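# Place the ice pack inside the standing delivery bag

## Task

Move the ice pack, and no other item, completely inside the delivery bag, with the bag still upright at the end. Do not release the pack so it drops in from entirely above the bag's rim; lower it past the rim first. All the other items must stay in the basket.

## Robot and tools

Robot: two arms, left_arm and right_arm, each ending in a two-finger gripper. Scene frame: origin at table-top height midway between the arms' nominal bases, +x out over the table, +y toward left_arm, +z up. Arm names do not match image sides. Calibrated bases: left_arm at (+0.022, +0.303, 0) m, quat_wxyz (+0.999, 0, 0, -0.032); right_arm at (+0.008, -0.354, 0) m, quat_wxyz (+1.000, 0, 0, +0.016). A camera stand sits behind the arms.

Gripper geometry: fingers extend along the gripper's +z axis and close along its y axis. end_effector_position is the point between the pads, about 1 cm short of the fingertips.

Frames: hand poses, velocities, Hand targets and wrist-camera poses are in each arm's own base frame. Fixed cameras and the table use the scene frame. Motion offsets are along the axes of that arm's current Hand target.

Row layout (used by execute_actions and move): one flat list of 14 numbers covering both arms, each in [-1, 1]: left_arm dx, dy, dz, rx, ry, rz, opening, then right_arm in the same order. Send all 14 even if one arm stays still. dx to rz are an offset, not a pose: they count from the Hand target as it was when the action or move began. 1.0 equals 0.6 m or 180 degrees; rx, ry, rz form one rotation vector. Repeating an offset in a new call moves further. Opening is absolute: +1 fully open (0.094 m), -1 closed. A 0 opening is a real command (half open), so resend the gripper's current value to keep it.

execute_actions(actions, cameras): actions is a list of actions; each action is a list of up to 15 rows, one per 1/30 s step; a short action repeats its last row. Every row in one action is measured from that action's start pose. An empty list returns state and all images. cameras: list of names, ["all"], or [] ; a bad name invalidates the call.

move(target, speed, blend, opening_speed, grip_force, blocking, cameras): target is one 14-number row or up to 15 rows; every row is an offset from the same starting Hand targets. Grippers travel straight lines, with no avoidance of obstacles or the other arm, ending together, capped at 10 s total. speed: m/s, 0.002 to 2.9, default 0.25 (turn rate twice that in rad/s); one value or one per target. blend: metres of corner rounding per waypoint; 0 stops at each. opening_speed: change per second on the -1..1 scale, at least 0.2; use it to close gently on the soft ice pack. grip_force: newtons per pad, 10 to 50, one value or one per arm; it persists, and lower values close slowly. blocking=false returns after about 0.5 s while motion continues. The result adds a move: line: done, off_target, moving, held or fault, plus limits (paced = commanded pose clipped; held = steps withheld). Unnamed arms ended done (within 10 mm and 2 degrees).

wait(seconds 0 to 10): holds the last commands; a running move continues. stop(): brakes a running move. zoom_image(camera, region [x0, y0, x1, y1]): enlarges part of a camera's newest image, region at most 504x504 pixels. finished_scene(scene): ends the current scene, given its number; irreversible, so call it only when the pack sits inside the upright bag.

Result lines: end_effector_position (m) and end_effector_quat_wxyz per arm; Hand target (the base for next offsets, after a 40-degree orientation clip); Tool commands; grip_measured on the opening scale (may read up to ~2.5 mm wide when empty, narrower than a gripped part); Joint positions (last value is opening in metres); Joint velocities (omitted when all within noise); joint torques (include gravity, offsets and noise; first three wrap at ±28 N m); step readings of positions for action calls; MOTOR HOT above 75 °C.

Behaviour: friction and gravity leave the gripper short, low or tilted, worse at long reach; check position and orientation after each move and correct. A zero-offset command re-requests the Hand target; if still short, send the gap as an offset. A blocked arm keeps pushing until you command its target back past the gripper. Avoid paths near an arm's own base; route around it.

Cameras (672x504): cam_high, cam_low, cam_left_wrist, cam_right_wrist; calibration is approximate, off by millimetres to a few degrees.

Avoid: contact between the arms or grippers (can end the scene), hard or fast hits on fixed or heavy things, tipping the bag, releasing the pack from wholly above the rim, disturbing other basket items, anything leaving the table, letting go of moving parts, and long holding or stretched poses that heat motors (90 °C folds that arm for good). Loose items may be nudged occasionally by outside pushes.

Each tool is called after "Emit:" by a JSON object that holds its "fn" and its "kwargs".

## Session

Emit:
{"fn": "execute_actions", "kwargs": {"actions": []}}

Scene clock: 0.00 s.
left_arm: end_effector_position=(+0.3814, +0.1146, +0.2111) grip_measured=+1.000 end_effector_quat_wxyz=(+0.566, -0.065, +0.822, +0.022) | right_arm: end_effector_position=(+0.4022, +0.0396, +0.2126) grip_measured=+1.000 end_effector_quat_wxyz=(+0.602, +0.001, +0.797, +0.047)
Joint positions: left_arm=[0.409 1.207 0.731 0.094 0.272 0.069 0.094] | right_arm=[0.113 1.209 0.642 0.293 0.034 0.089 0.094]
Joint velocities: within noise
Joint torques (N m): no reading
Heat: left arm: 37 °C; right arm: 42 °C.
Hand target: left_arm +0.3829, +0.1152, +0.2196; +0.574, -0.062, +0.816, +0.025 | right_arm +0.4043, +0.0398, +0.2250; +0.615, +0.001, +0.787, +0.049
Tool commands: left_gripper/opening=+1.0 right_gripper/opening=+1.0
camera_calibration:
cam_left_wrist: T_world_to_cam=[[0.141093, -0.989925, 0.0119232, 0.0609581], [-0.712043, -0.109839, -0.693491, 0.46795], [0.687813, 0.0893567, -0.720367, -0.0291415], [0, 0, 0, 1]] pos_world=[0.344644, 0.114347, 0.3028]
cam_right_wrist: T_world_to_cam=[[0.0652978, -0.994923, -0.0765741, 0.0304245], [-0.636349, 0.0175911, -0.7712, 0.459929], [0.768632, 0.0990856, -0.63197, -0.0899755], [0, 0, 0, 1]] pos_world=[0.359847, 0.0310947, 0.300165]

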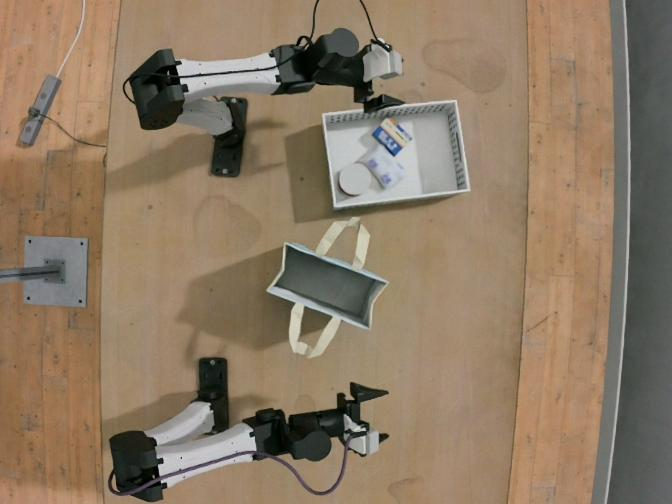

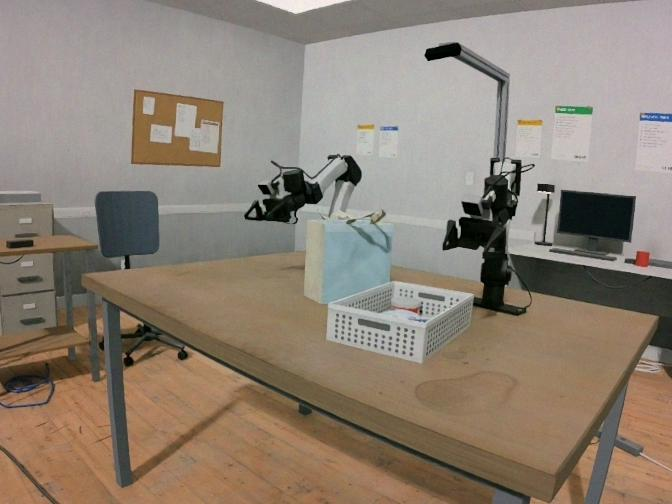

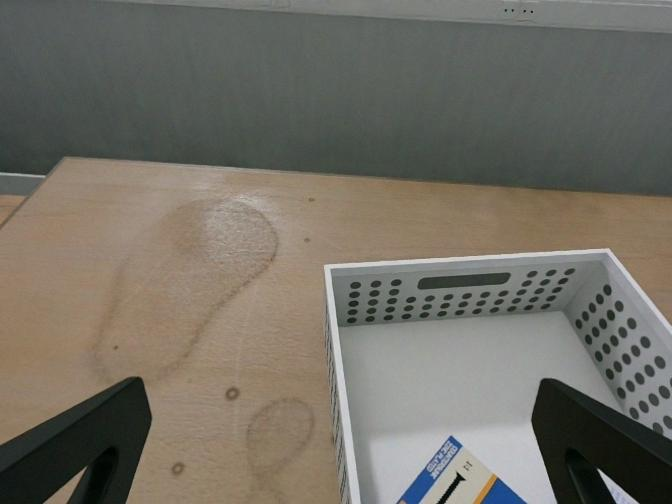

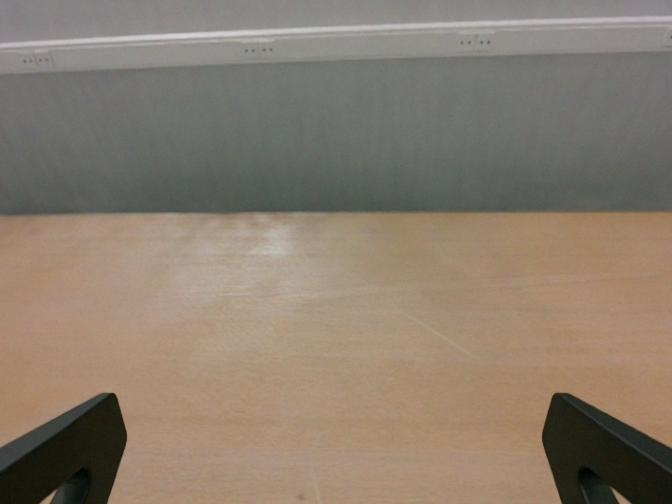

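Emit:
{"fn": "zoom_image", "kwargs": {"camera": "cam_high", "region": [310, 90, 480, 220]}}

Scaled by 2.965 from the camera's 672x504 image, which has a finer 960x720 frame.

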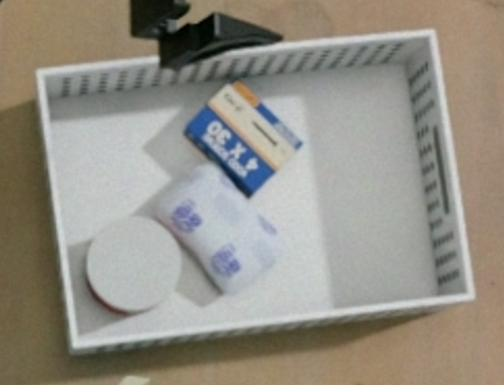

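Emit:
{"fn": "move", "kwargs": {"target": [0.1363, -0.2748, 0.0623, 0.1457, 0.3716, 0.2245, 0.68, 0, 0, 0, 0, 0, 0, 1], "speed": 0.35, "grip_force": [20, 50], "cameras": ["cam_left_wrist"]}}

Scene clock: 29.73 s.
left_arm: end_effector_position=(+0.4117, -0.0525, +0.1341) grip_measured=+0.682 end_effector_quat_wxyz=(+0.006, +0.319, +0.948, -0.006) | right_arm: end_effector_position=(+0.4022, +0.0396, +0.2126) grip_measured=+1.000 end_effector_quat_wxyz=(+0.602, +0.001, +0.797, +0.047)
Joint positions: left_arm=[-0.121 2.151 2.102 -1.511 0.014 0.527 0.079] | right_arm=[0.113 1.209 0.642 0.293 0.034 0.089 0.094]
Joint torques (N m): left_arm=[0.24 -10.39 8.49 0.25 -0.17 0.16] | right_arm=[0.47 -3.66 10.47 2.58 -0.14 0.17]
Heat: left arm: 40 °C; right arm: 48 °C.
Hand target: left_arm +0.4121, -0.0500, +0.1349; +0.001, +0.324, +0.946, +0.000 | right_arm +0.4043, +0.0398, +0.2250; +0.615, +0.001, +0.787, +0.049
Off the commanded pose: left_arm 0.003 m, 1 deg | right_arm 0.013 m, 2 deg.
grip_force (N): 20, 50
move: off_target (right_arm)
camera_calibration:
cam_left_wrist: T_world_to_cam=[[-0.618845, -0.78543, -0.0114307, 0.218879], [-0.719902, 0.561273, 0.408306, 0.308544], [-0.31428, 0.260907, -0.912774, 0.356807], [0, 0, 0, 1]] pos_world=[0.46971, -0.0943567, 0.202206]
Images, in order (width x height): cam_left_wrist 672x504.

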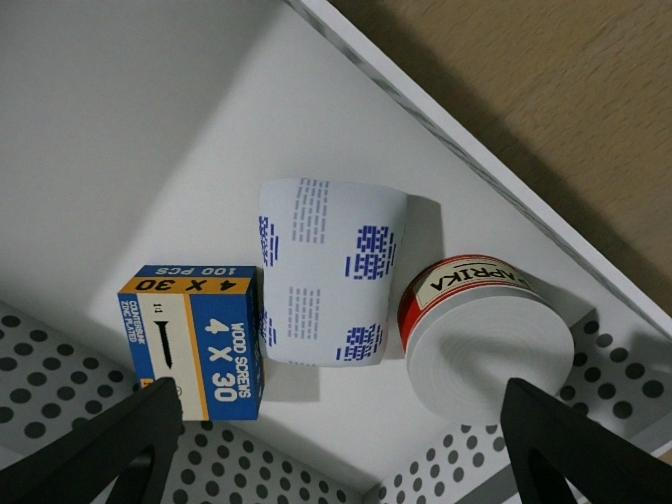

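Emit:
{"fn": "move", "kwargs": {"target": [[-0.0067, 0.0142, 0.05, 0, 0, 0, 0.68, 0, 0, 0, 0, 0, 0, 1], [-0.0067, 0.0142, 0.1848, 0, 0, 0, 0.68, 0, 0, 0, 0, 0, 0, 1], [-0.0067, 0.0142, 0.1848, 0, 0, 0, 0.1, 0, 0, 0, 0, 0, 0, 1]], "speed": [0.2, 0.15, 0.1], "blend": [0.01, 0, 0], "cameras": ["cam_left_wrist"]}}

Scene clock: 47.07 s.
left_arm: end_effector_position=(+0.4176, -0.0491, +0.0301) grip_measured=+0.162 end_effector_quat_wxyz=(+0.000, +0.321, +0.947, -0.007) | right_arm: end_effector_position=(+0.4022, +0.0396, +0.2126) grip_measured=+1.000 end_effector_quat_wxyz=(+0.602, +0.001, +0.797, +0.047)
Joint positions: left_arm=[-0.112 2.194 1.755 -1.135 0.013 0.542 0.055] | right_arm=[0.113 1.209 0.642 0.293 0.034 0.089 0.094]
Joint torques (N m): left_arm=[0.59 -10.88 5.71 0.69 -0.17 0.12] | right_arm=[0.47 -3.66 10.47 2.58 -0.14 0.16]
Heat: left arm: 42 °C; right arm: 50 °C.
Hand target: left_arm +0.4207, -0.0456, +0.0241; +0.001, +0.324, +0.946, +0.000 | right_arm +0.4043, +0.0398, +0.2250; +0.615, +0.001, +0.787, +0.049
Off the commanded pose: left_arm 0.008 m, 1 deg | right_arm 0.013 m, 2 deg.
grip_force (N): 20, 50
move: off_target (right_arm)
camera_calibration:
cam_left_wrist: T_world_to_cam=[[-0.623138, -0.782096, -0.00499615, 0.225852], [-0.711366, 0.564105, 0.419218, 0.34961], [-0.32505, 0.264784, -0.907872, 0.267352], [0, 0, 0, 1]] pos_world=[0.47634, -0.0913693, 0.0972874]
Images, in order (width x height): cam_left_wrist 672x504.

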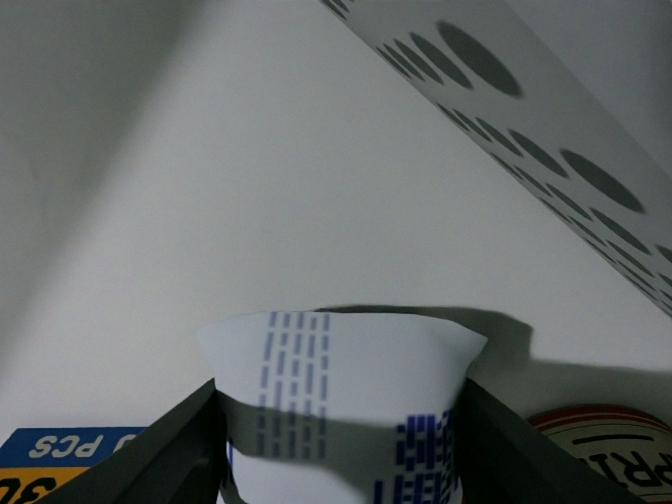

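Emit:
{"fn": "move", "kwargs": {"target": [[0, 0, -0.235, 0, 0, 0, 0.1, 0, 0, 0, 0, 0, 0, 1], [-0.0646, -0.2755, -0.5767, 0.0141, -0.15, 0.0341, 0.1, 0, 0, 0, 0, 0, 0, 1], [-0.1204, -0.5065, -0.5933, 0.0235, -0.2493, 0.0569, 0.1, 0, 0, 0, 0, 0, 0, 1]], "speed": [0.2, 0.35, 0.3], "blend": [0.04, 0.05, 0], "cameras": ["cam_left_wrist", "cam_high"]}}

Scene clock: 69.50 s.
left_arm: end_effector_position=(+0.2882, -0.3325, +0.3578) grip_measured=+0.147 end_effector_quat_wxyz=(+0.313, +0.395, +0.851, -0.147) | right_arm: end_effector_position=(+0.4022, +0.0396, +0.2126) grip_measured=+1.000 end_effector_quat_wxyz=(+0.602, +0.001, +0.797, +0.047)
Joint positions: left_arm=[-0.851 1.903 2.478 -1.44 0.013 0.012 0.054] | right_arm=[0.113 1.209 0.642 0.293 0.034 0.089 0.094]
Joint torques (N m): left_arm=[0.47 -12.19 5.42 2.49 -0.22 -0.12] | right_arm=[0.47 -3.67 10.45 2.58 -0.14 0.16]
Heat: left arm: 43 °C; right arm: 51 °C.
Hand target: left_arm +0.2911, -0.3302, +0.3798; +0.349, +0.380, +0.842, -0.157 | right_arm +0.4043, +0.0398, +0.2250; +0.615, +0.001, +0.787, +0.049
Off the commanded pose: left_arm 0.022 m, 5 deg | right_arm 0.013 m, 2 deg.
grip_force (N): 20, 50
move: off_target (left_arm, right_arm)
camera_calibration:
cam_left_wrist: T_world_to_cam=[[-0.765362, -0.643172, -0.023482, 0.0189781], [-0.615375, 0.741996, -0.266001, 0.556646], [0.188508, -0.189136, -0.963687, 0.31898], [0, 0, 0, 1]] pos_world=[0.296941, -0.340492, 0.455911]
Images, in order (width x height): cam_high 672x504, cam_left_wrist 672x504.

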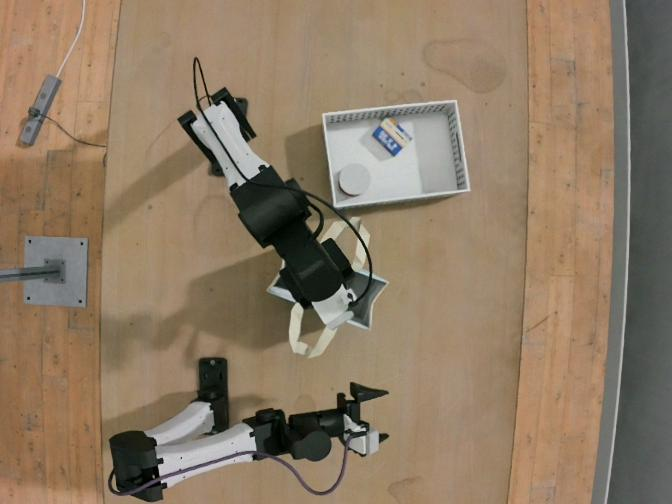

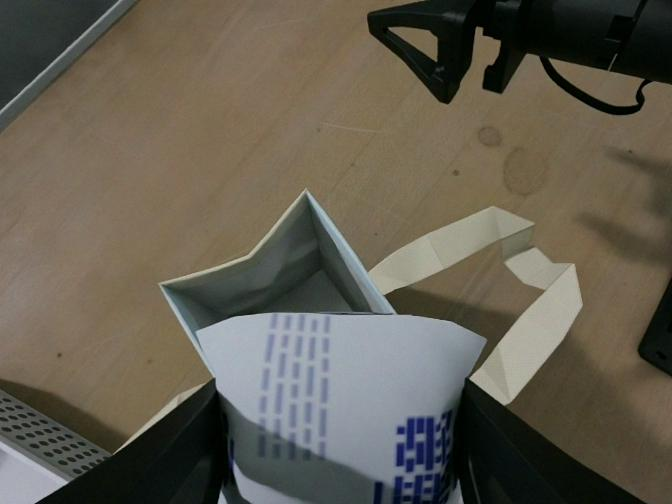

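Emit:
{"fn": "move", "kwargs": {"target": [0.2358, 0.0017, 0.2468, 0, 0.111, 0, 0.1, 0, 0, 0, 0, 0, 0, 1], "speed": 0.15, "cameras": ["cam_left_wrist", "cam_high", "cam_low"]}}

Scene clock: 93.97 s.
left_arm: end_effector_position=(+0.2889, -0.3271, +0.1702) grip_measured=+0.144 end_effector_quat_wxyz=(+0.181, +0.408, +0.891, -0.080) | right_arm: end_effector_position=(+0.4022, +0.0396, +0.2126) grip_measured=+1.000 end_effector_quat_wxyz=(+0.602, +0.001, +0.797, +0.047)
Joint positions: left_arm=[-0.848 1.838 1.72 -1.054 -0.001 0.011 0.054] | right_arm=[0.113 1.209 0.642 0.293 0.034 0.089 0.094]
Joint torques (N m): left_arm=[0.5 -9.72 7.42 1.75 -0.03 -0.09] | right_arm=[0.49 -3.66 10.47 2.58 -0.14 0.17]
Heat: left arm: 47 °C; right arm: 52 °C.
Hand target: left_arm +0.2953, -0.3329, +0.1750; +0.198, +0.402, +0.890, -0.089 | right_arm +0.4043, +0.0398, +0.2250; +0.615, +0.001, +0.787, +0.049
Off the commanded pose: left_arm 0.010 m, 2 deg | right_arm 0.013 m, 2 deg.
grip_force (N): 20, 50
move: off_target (right_arm)
camera_calibration:
cam_left_wrist: T_world_to_cam=[[-0.763036, -0.645673, -0.0296992, 0.0181282], [-0.646353, 0.762092, 0.0380016, 0.466942], [-0.00190311, 0.0481927, -0.998836, 0.277638], [0, 0, 0, 1]] pos_world=[0.31617, -0.357528, 0.260109]
Images, in order (width x height): cam_high 672x504, cam_low 672x504, cam_left_wrist 672x504.

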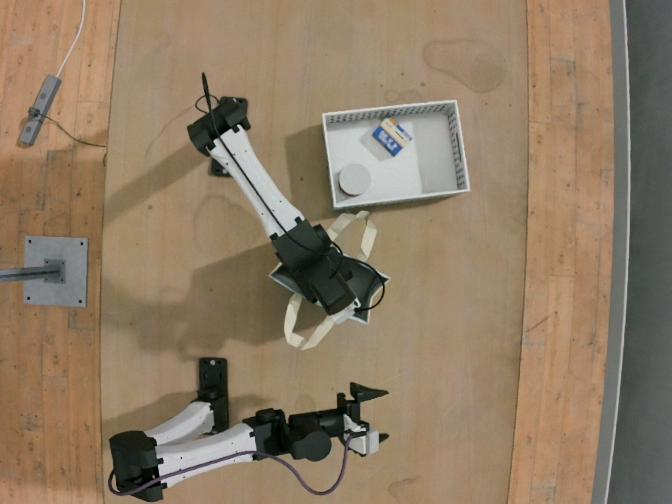

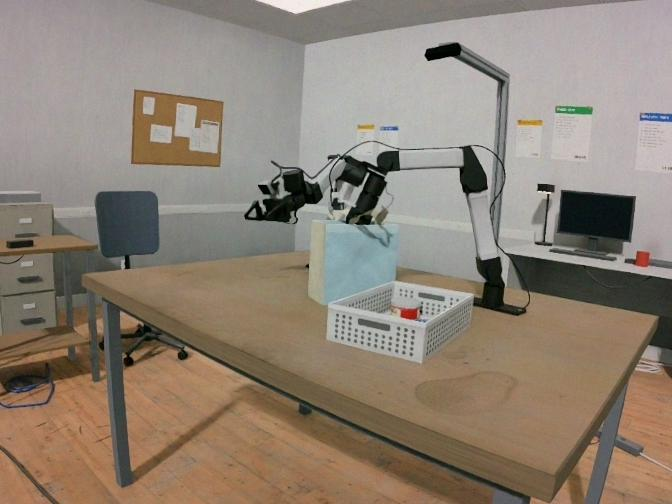

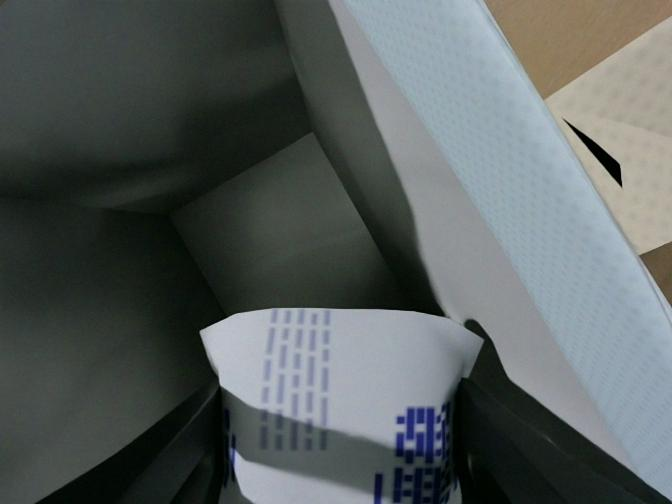

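Emit:
{"fn": "move", "kwargs": {"target": [[0, 0, 0, 0, 0, 0, 0.5, 0, 0, 0, 0, 0, 0, 1], [0, 0, -0.2167, 0, 0, 0, 0.5, 0, 0, 0, 0, 0, 0, 1], [0.0385, -0.0023, -0.358, 0, -0.111, 0, 0.5, 0, 0, 0, 0, 0, 0, 1]], "speed": [0.1, 0.15, 0.25], "blend": [0, 0.02, 0], "opening_speed": 0.6, "grip_force": 50, "cameras": ["cam_left_wrist", "cam_low", "cam_high"]}}

Scene clock: 108.77 s.
left_arm: end_effector_position=(+0.2183, -0.2470, +0.3555) grip_measured=+0.497 end_effector_quat_wxyz=(+0.339, +0.386, +0.845, -0.150) | right_arm: end_effector_position=(+0.4022, +0.0396, +0.2126) grip_measured=+1.000 end_effector_quat_wxyz=(+0.602, +0.001, +0.797, +0.047)
Joint positions: left_arm=[-0.848 1.367 1.831 -1.275 -0.001 0.011 0.07] | right_arm=[0.113 1.209 0.642 0.293 0.034 0.089 0.094]
Joint torques (N m): left_arm=[-0.08 -4.78 5.56 2.33 -0.07 -0.13] | right_arm=[0.47 -3.66 10.47 2.58 -0.14 0.17]
Heat: left arm: 44 °C; right arm: 53 °C.
Hand target: left_arm +0.2200, -0.2500, +0.3598; +0.349, +0.380, +0.842, -0.157 | right_arm +0.4043, +0.0398, +0.2250; +0.615, +0.001, +0.787, +0.049
Off the commanded pose: left_arm 0.005 m, 2 deg | right_arm 0.013 m, 2 deg.
move: off_target (right_arm)
camera_calibration:
cam_left_wrist: T_world_to_cam=[[-0.754887, -0.654944, -0.0345644, 0.019113], [-0.613074, 0.723387, -0.317572, 0.462827], [0.232996, -0.218541, -0.947604, 0.323387], [0, 0, 0, 1]] pos_world=[0.222828, -0.251612, 0.454085]
Images, in order (width x height): cam_high 672x504, cam_low 672x504, cam_left_wrist 672x504.

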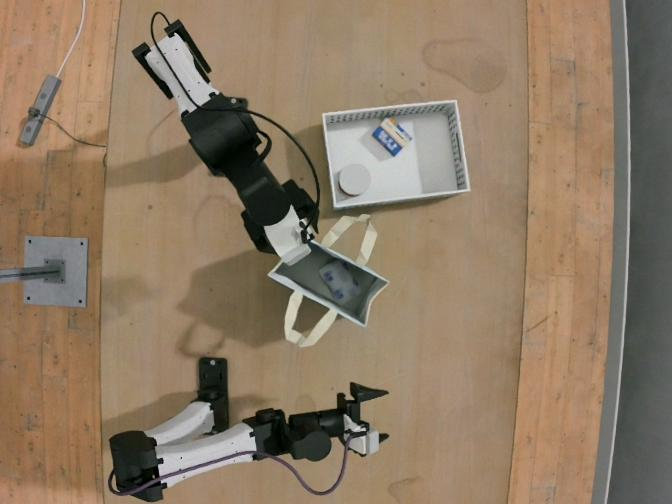

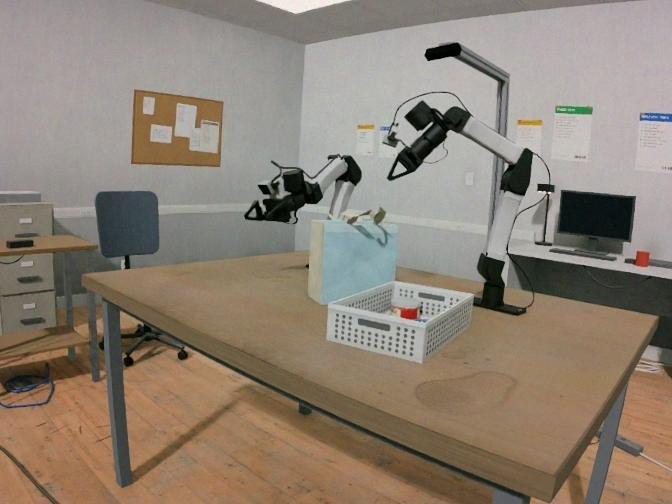

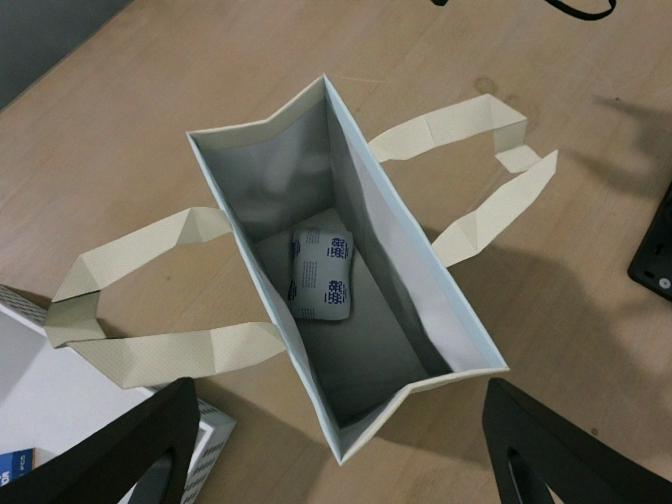

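Pack in the bag, bag standing.

Emit:
{"fn": "finished_scene", "kwargs": {"scene": 2}}

The scene is finished: the task was done.


## Next scene

The same job, from a new start.

Emit:
{"fn": "execute_actions", "kwargs": {"actions": []}}

Scene clock: 0.00 s.
left_arm: end_effector_position=(+0.1833, -0.1701, +0.1852) grip_measured=+1.000 end_effector_quat_wxyz=(+0.470, +0.151, +0.825, -0.274) | right_arm: end_effector_position=(+0.2343, +0.0353, +0.2868) grip_measured=+1.000 end_effector_quat_wxyz=(+0.683, +0.007, +0.666, +0.298)
Joint positions: left_arm=[-0.817 0.429 0.442 -0.436 -0.098 -0.391 0.094] | right_arm=[-0.407 0.279 0.316 0.125 -0.802 0.539 0.094]
Joint velocities: within noise
Joint torques (N m): no reading
Heat: left arm: 35 °C; right arm: 39 °C.
Hand target: left_arm +0.1839, -0.1708, +0.1907; +0.475, +0.150, +0.822, -0.277 | right_arm +0.2331, +0.0357, +0.2948; +0.690, +0.001, +0.660, +0.295
Tool commands: left_gripper/opening=+1.0 right_gripper/opening=+1.0
camera_calibration:
cam_left_wrist: T_world_to_cam=[[-0.50408, -0.814719, 0.286593, -0.095403], [-0.752489, 0.25145, -0.608714, 0.330853], [0.423867, -0.522499, -0.739818, 0.0617579], [0, 0, 0, 1]] pos_world=[0.174695, -0.128651, 0.274427]
cam_right_wrist: T_world_to_cam=[[0.408015, -0.819067, -0.403304, 0.0499637], [-0.424664, 0.220786, -0.878017, 0.384251], [0.808198, 0.529512, -0.257744, -0.0454121], [0, 0, 0, 1]] pos_world=[0.179494, -0.0198674, 0.345825]

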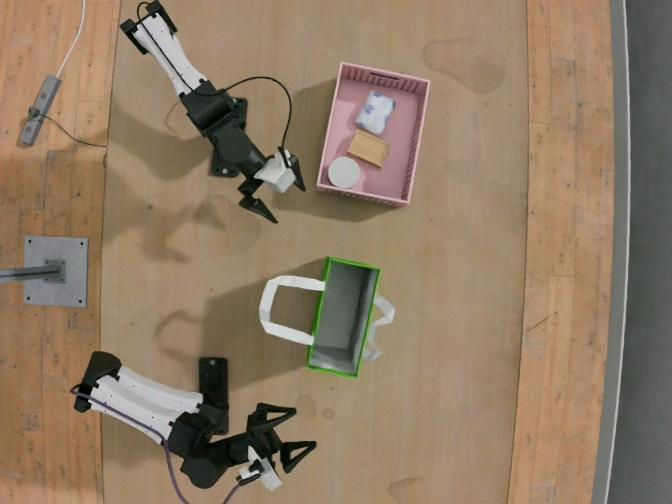

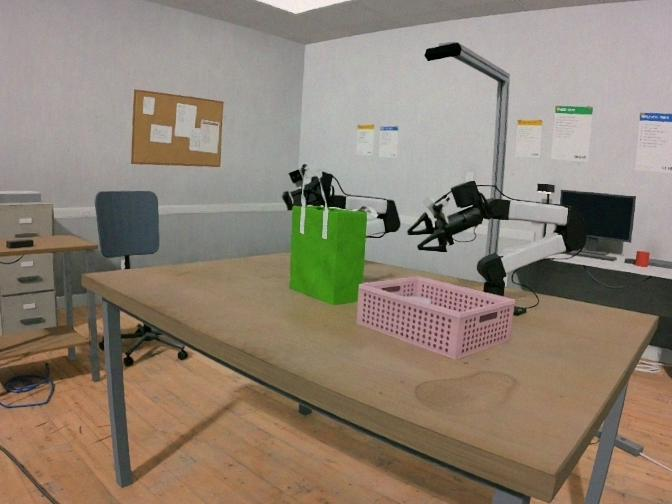

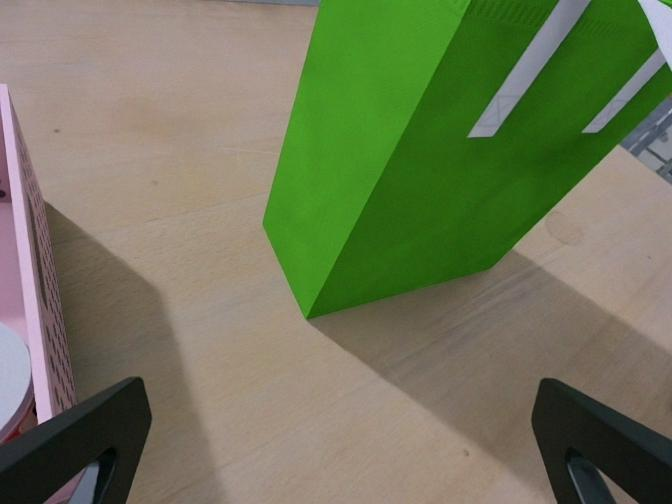

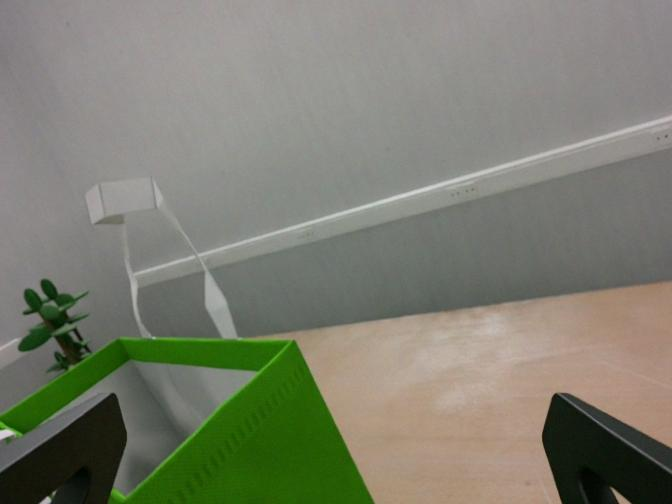

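Emit:
{"fn": "zoom_image", "kwargs": {"camera": "cam_high", "region": [310, 55, 440, 215]}}

Scaled by 3.150 from the camera's 672x504 image, which has a finer 960x720 frame.

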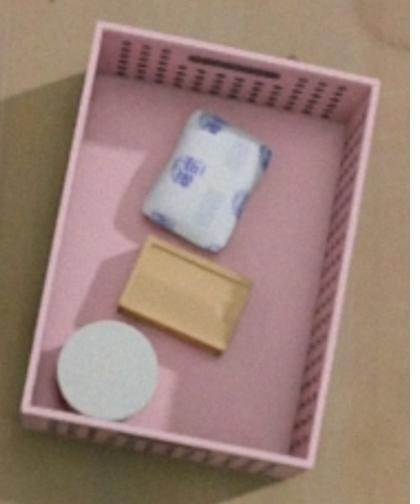

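Emit:
{"fn": "move", "kwargs": {"target": [[-0.1226, 0.2345, -0.0447, -0.18, 0.088, -0.21, 0.68, 0, 0, 0, 0, 0, 0, 1], [-0.0718, 0.5169, -0.0173, -0.365, 0.1772, -0.4298, 0.68, 0, 0, 0, 0, 0, 0, 1]], "speed": 0.4, "blend": [0.05, 0], "grip_force": [20, 50], "cameras": ["cam_left_wrist"]}}

Scene clock: 38.57 s.
left_arm: end_effector_position=(+0.3564, +0.0812, +0.1327) grip_measured=+0.682 end_effector_quat_wxyz=(+0.000, -0.551, +0.834, -0.009) | right_arm: end_effector_position=(+0.2343, +0.0353, +0.2868) grip_measured=+1.000 end_effector_quat_wxyz=(+0.683, +0.007, +0.666, +0.298)
Joint positions: left_arm=[0.232 1.93 1.769 -1.404 0.017 -0.935 0.079] | right_arm=[-0.407 0.279 0.316 0.125 -0.802 0.539 0.094]
Joint torques (N m): left_arm=[0.39 -8.95 8.72 0.23 -0.29 -0.13] | right_arm=[0.43 1.61 10.09 2.21 -0.08 0.15]
Heat: left arm: 41 °C; right arm: 45 °C.
Hand target: left_arm +0.3565, +0.0847, +0.1349; +0.000, -0.557, +0.831, +0.000 | right_arm +0.2331, +0.0357, +0.2948; +0.690, +0.001, +0.660, +0.295
Off the commanded pose: left_arm 0.004 m, 1 deg | right_arm 0.008 m, 1 deg.
grip_force (N): 20, 50
move: done
camera_calibration:
cam_left_wrist: T_world_to_cam=[[0.912003, -0.41017, -0.00319594, -0.287485], [-0.368697, -0.823155, 0.431832, 0.17835], [-0.179755, -0.392654, -0.901949, 0.307011], [0, 0, 0, 1]] pos_world=[0.383132, 0.149441, 0.198972]
Images, in order (width x height): cam_left_wrist 672x504.

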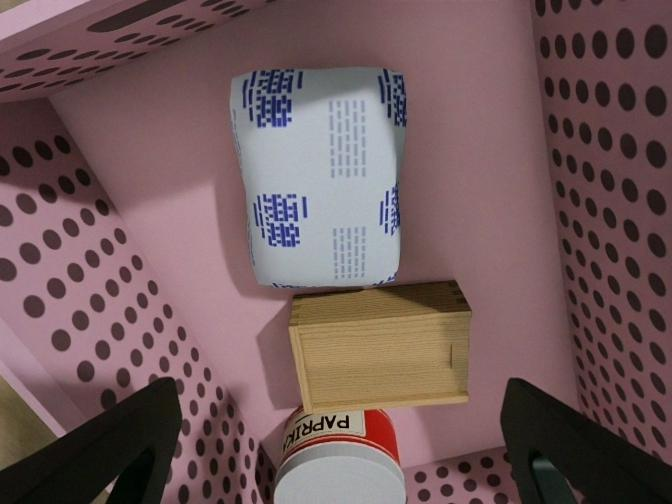

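Emit:
{"fn": "move", "kwargs": {"target": [[-0.0033, 0.0185, 0.05, 0, 0, 0, 0.85, 0, 0, 0, 0, 0, 0, 1], [-0.0033, 0.0185, 0.1848, 0, 0, 0, 0.85, 0, 0, 0, 0, 0, 0, 1], [-0.0033, 0.0185, 0.1848, 0, 0, 0, 0.1, 0, 0, 0, 0, 0, 0, 1]], "speed": [0.2, 0.15, 0.1], "blend": [0.01, 0, 0], "cameras": ["cam_left_wrist"]}}

Scene clock: 51.03 s.
left_arm: end_effector_position=(+0.3437, +0.0853, +0.0303) grip_measured=+0.146 end_effector_quat_wxyz=(-0.007, -0.559, +0.829, -0.005) | right_arm: end_effector_position=(+0.2343, +0.0353, +0.2868) grip_measured=+1.000 end_effector_quat_wxyz=(+0.683, +0.007, +0.666, +0.298)
Joint positions: left_arm=[0.251 1.95 1.384 -1.016 0.015 -0.935 0.054] | right_arm=[-0.407 0.279 0.316 0.125 -0.802 0.539 0.094]
Joint torques (N m): left_arm=[0.75 -8.4 5.81 0.75 -0.28 0.12] | right_arm=[0.42 1.59 10.07 2.21 -0.08 0.15]
Heat: left arm: 41 °C; right arm: 46 °C.
Hand target: left_arm +0.3470, +0.0906, +0.0239; +0.000, -0.557, +0.831, +0.000 | right_arm +0.2331, +0.0357, +0.2948; +0.690, +0.001, +0.660, +0.295
Off the commanded pose: left_arm 0.009 m, 1 deg | right_arm 0.008 m, 1 deg.
grip_force (N): 20, 50
move: done
camera_calibration:
cam_left_wrist: T_world_to_cam=[[0.919072, -0.393729, -0.0168421, -0.277882], [-0.346909, -0.828579, 0.439444, 0.21394], [-0.186977, -0.398038, -0.898112, 0.21676], [0, 0, 0, 1]] pos_world=[0.370141, 0.154134, 0.0959797]
Images, in order (width x height): cam_left_wrist 672x504.

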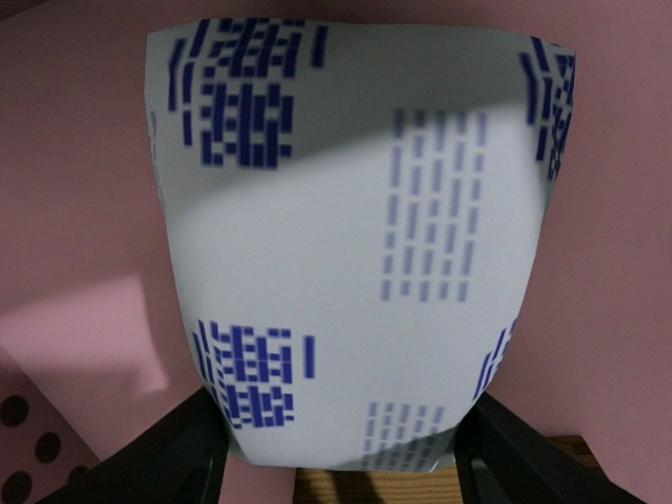

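Emit:
{"fn": "move", "kwargs": {"target": [[0, 0, -0.3, 0, 0, 0, 0.1, 0, 0, 0, 0, 0, 0, 1], [0.3815, -0.1708, -0.51, 0.1245, -0.168, 0.4392, 0.1, 0, 0, 0, 0, 0, 0, 1], [0.7097, -0.2688, -0.5685, 0.2263, -0.3054, 0.7986, 0.1, 0, 0, 0, 0, 0, 0, 1]], "speed": [0.2, 0.4, 0.4], "blend": [0.04, 0.05, 0], "cameras": ["all"]}}

Scene clock: 94.40 s.
left_arm: end_effector_position=(+0.3340, -0.3592, +0.3556) grip_measured=+0.132 end_effector_quat_wxyz=(+0.408, +0.636, +0.655, -0.013) | right_arm: end_effector_position=(+0.2343, +0.0353, +0.2868) grip_measured=+1.000 end_effector_quat_wxyz=(+0.683, +0.007, +0.666, +0.298)
Joint positions: left_arm=[-0.828 1.919 2.362 -1.173 -0.019 0.722 0.053] | right_arm=[-0.407 0.279 0.316 0.125 -0.802 0.539 0.094]
Joint torques (N m): left_arm=[0.18 -9.25 9.14 2.22 0.16 0.11] | right_arm=[0.42 1.59 10.07 2.21 -0.08 0.15]
Heat: left arm: 40 °C; right arm: 48 °C.
Hand target: left_arm +0.3344, -0.3642, +0.3655; +0.423, +0.637, +0.644, -0.020 | right_arm +0.2331, +0.0357, +0.2948; +0.690, +0.001, +0.660, +0.295
Off the commanded pose: left_arm 0.011 m, 2 deg | right_arm 0.008 m, 1 deg.
grip_force (N): 20, 50
move: off_target (left_arm)
camera_calibration:
cam_left_wrist: T_world_to_cam=[[-0.83148, -0.184336, -0.524081, 0.401717], [-0.0816638, 0.973655, -0.212902, 0.490132], [0.54952, -0.134225, -0.824628, 0.152915], [0, 0, 0, 1]] pos_world=[0.290016, -0.382643, 0.44098]
cam_right_wrist: T_world_to_cam=[[0.408015, -0.819067, -0.403304, 0.0499637], [-0.424664, 0.220786, -0.878017, 0.384251], [0.808198, 0.529512, -0.257744, -0.0454121], [0, 0, 0, 1]] pos_world=[0.179494, -0.0198674, 0.345825]

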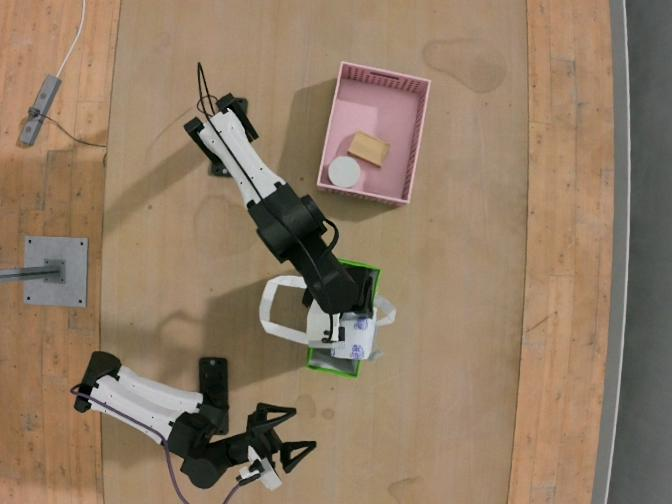

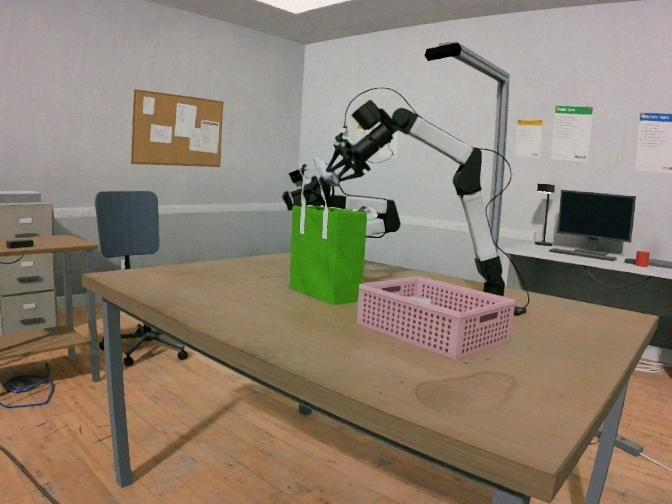

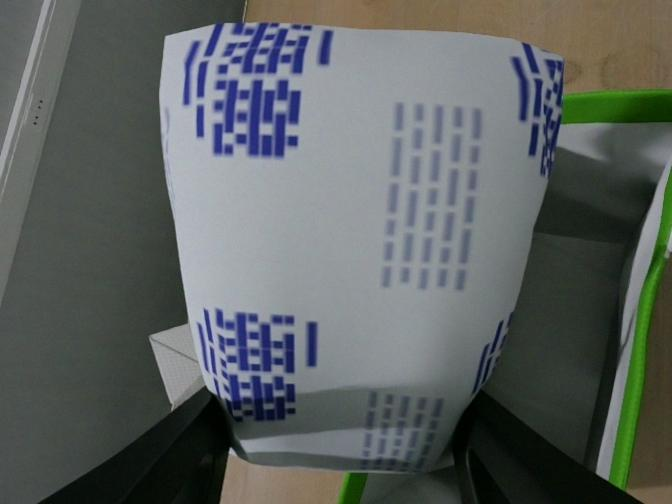

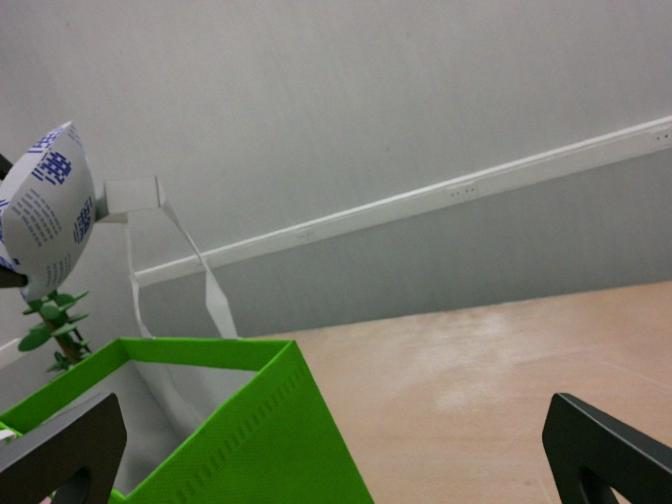

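Emit:
{"fn": "move", "kwargs": {"target": [0.158, -0.1453, 0.1864, 0.1041, 0.1156, 0, 0.1, 0, 0, 0, 0, 0, 0, 1], "speed": 0.14, "cameras": ["cam_left_wrist", "cam_high", "cam_low", "cam_right_wrist"]}}

Scene clock: 124.60 s.
left_arm: end_effector_position=(+0.3363, -0.3625, +0.1911) grip_measured=+0.132 end_effector_quat_wxyz=(+0.185, +0.687, +0.703, -0.002) | right_arm: end_effector_position=(+0.2343, +0.0353, +0.2868) grip_measured=+1.000 end_effector_quat_wxyz=(+0.683, +0.007, +0.666, +0.298)
Joint positions: left_arm=[-0.828 2.169 2.296 -1.325 -0.016 0.722 0.053] | right_arm=[-0.407 0.279 0.316 0.125 -0.802 0.539 0.094]
Joint torques (N m): left_arm=[-0.12 -11.7 8.81 1.25 0.16 0.07] | right_arm=[0.42 1.61 10.07 2.21 -0.08 0.15]
Heat: left arm: 41 °C; right arm: 49 °C.
Hand target: left_arm +0.3353, -0.3674, +0.1949; +0.191, +0.690, +0.698, -0.009 | right_arm +0.2331, +0.0357, +0.2948; +0.690, +0.001, +0.660, +0.295
Off the commanded pose: left_arm 0.006 m, 1 deg | right_arm 0.008 m, 1 deg.
grip_force (N): 20, 50
move: done
camera_calibration:
cam_left_wrist: T_world_to_cam=[[-0.96091, -0.0426138, -0.27356, 0.363827], [-0.0884739, 0.983538, 0.157564, 0.393519], [0.262342, 0.175607, -0.948862, 0.24815], [0, 0, 0, 1]] pos_world=[0.319321, -0.415113, 0.272984]
cam_right_wrist: T_world_to_cam=[[0.408015, -0.819067, -0.403304, 0.0499637], [-0.424664, 0.220786, -0.878017, 0.384251], [0.808198, 0.529512, -0.257744, -0.0454121], [0, 0, 0, 1]] pos_world=[0.179494, -0.0198674, 0.345825]

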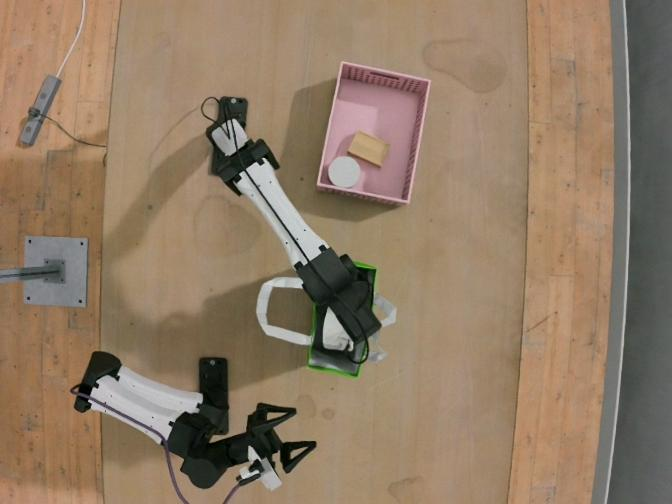

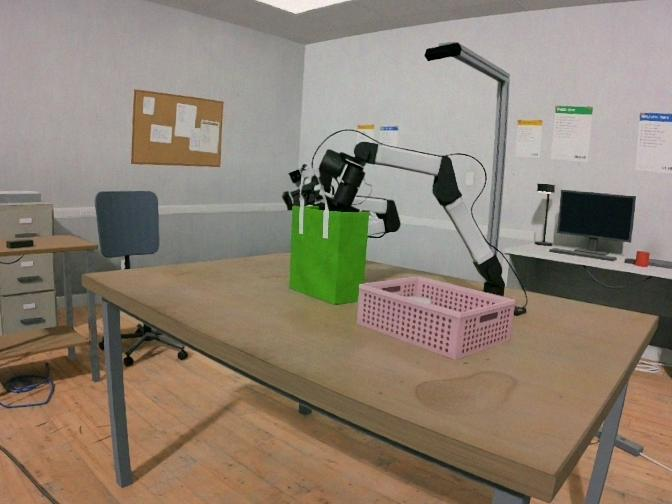

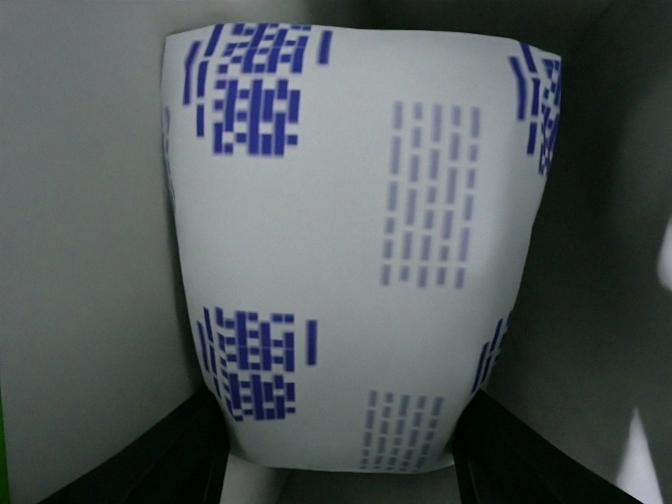

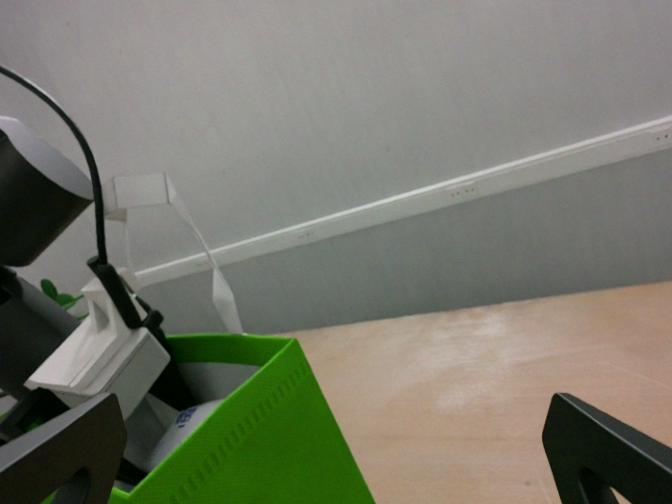

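Emit:
{"fn": "move", "kwargs": {"target": [[0.0093, -0.0084, 0.0309, 0, 0, 0, 0.1, 0, 0, 0, 0, 0, 0, 1], [0.0093, -0.0084, 0.0309, 0, 0, 0, 0.5, 0, 0, 0, 0, 0, 0, 1], [-0.0742, 0.0713, -0.264, -0.1041, -0.1156, 0, 0.5, 0, 0, 0, 0, 0, 0, 1], [0.1042, -0.0765, -0.3757, -0.1041, -0.1156, 0, 0.5, 0, 0, 0, 0, 0, 0, 1]], "speed": [0.1, 0.1, 0.18, 0.25], "blend": [0, 0, 0.03, 0], "opening_speed": 0.6, "grip_force": 50, "cameras": ["cam_left_wrist", "cam_low", "cam_high"]}}

Scene clock: 143.07 s.
left_arm: end_effector_position=(+0.2370, -0.2475, +0.3790) grip_measured=+0.498 end_effector_quat_wxyz=(+0.430, +0.630, +0.646, -0.017) | right_arm: end_effector_position=(+0.2343, +0.0353, +0.2868) grip_measured=+1.000 end_effector_quat_wxyz=(+0.683, +0.007, +0.666, +0.298)
Joint positions: left_arm=[-0.804 1.338 1.809 -1.153 0.005 0.738 0.07] | right_arm=[-0.407 0.279 0.316 0.125 -0.802 0.539 0.094]
Joint torques (N m): left_arm=[0.7 -3.89 5.78 2.02 0.21 0.14] | right_arm=[0.42 1.61 10.07 2.21 -0.08 0.15]
Heat: left arm: 43 °C; right arm: 50 °C.
Hand target: left_arm +0.2353, -0.2473, +0.3748; +0.423, +0.637, +0.644, -0.020 | right_arm +0.2331, +0.0357, +0.2948; +0.690, +0.001, +0.660, +0.295
Off the commanded pose: left_arm 0.004 m, 1 deg | right_arm 0.008 m, 1 deg.
move: done; target 2's new opening was sent with left_arm's hand 0.020 m and 4 deg from that target
camera_calibration:
cam_left_wrist: T_world_to_cam=[[-0.815771, -0.200038, -0.542681, 0.353341], [-0.0693659, 0.965351, -0.251566, 0.388139], [0.574201, -0.167577, -0.801381, 0.217566], [0, 0, 0, 1]] pos_world=[0.190242, -0.267549, 0.463747]
Images, in order (width x height): cam_high 672x504, cam_low 672x504, cam_left_wrist 672x504.

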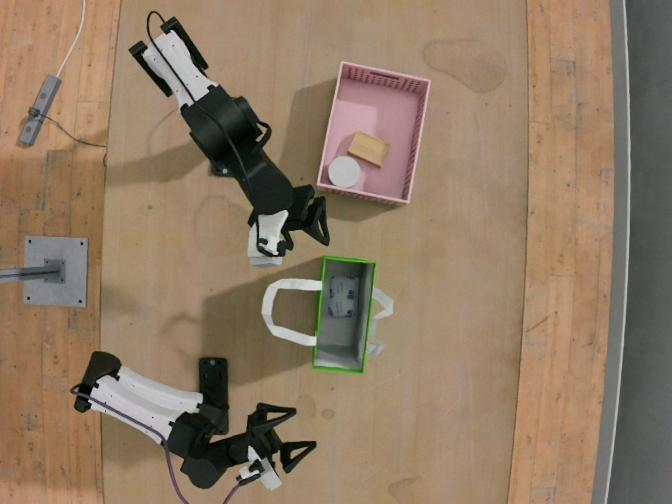

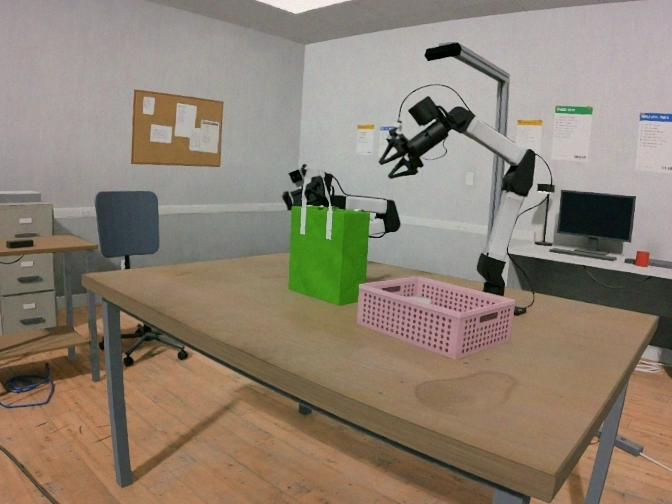

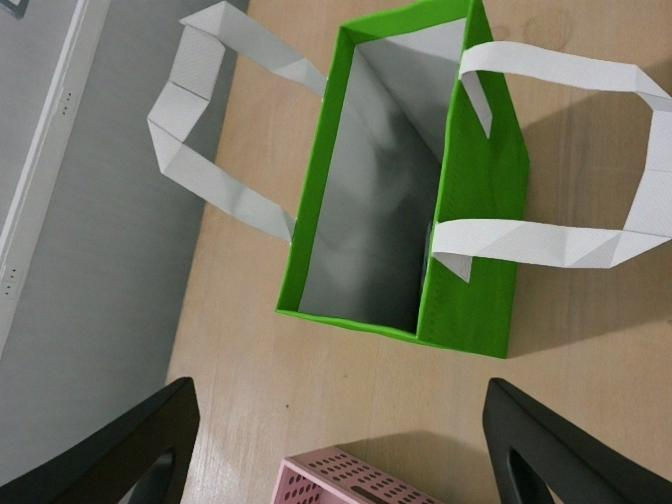

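Emit:
{"fn": "finished_scene", "kwargs": {"scene": 3}}

The scene is finished: the task was done.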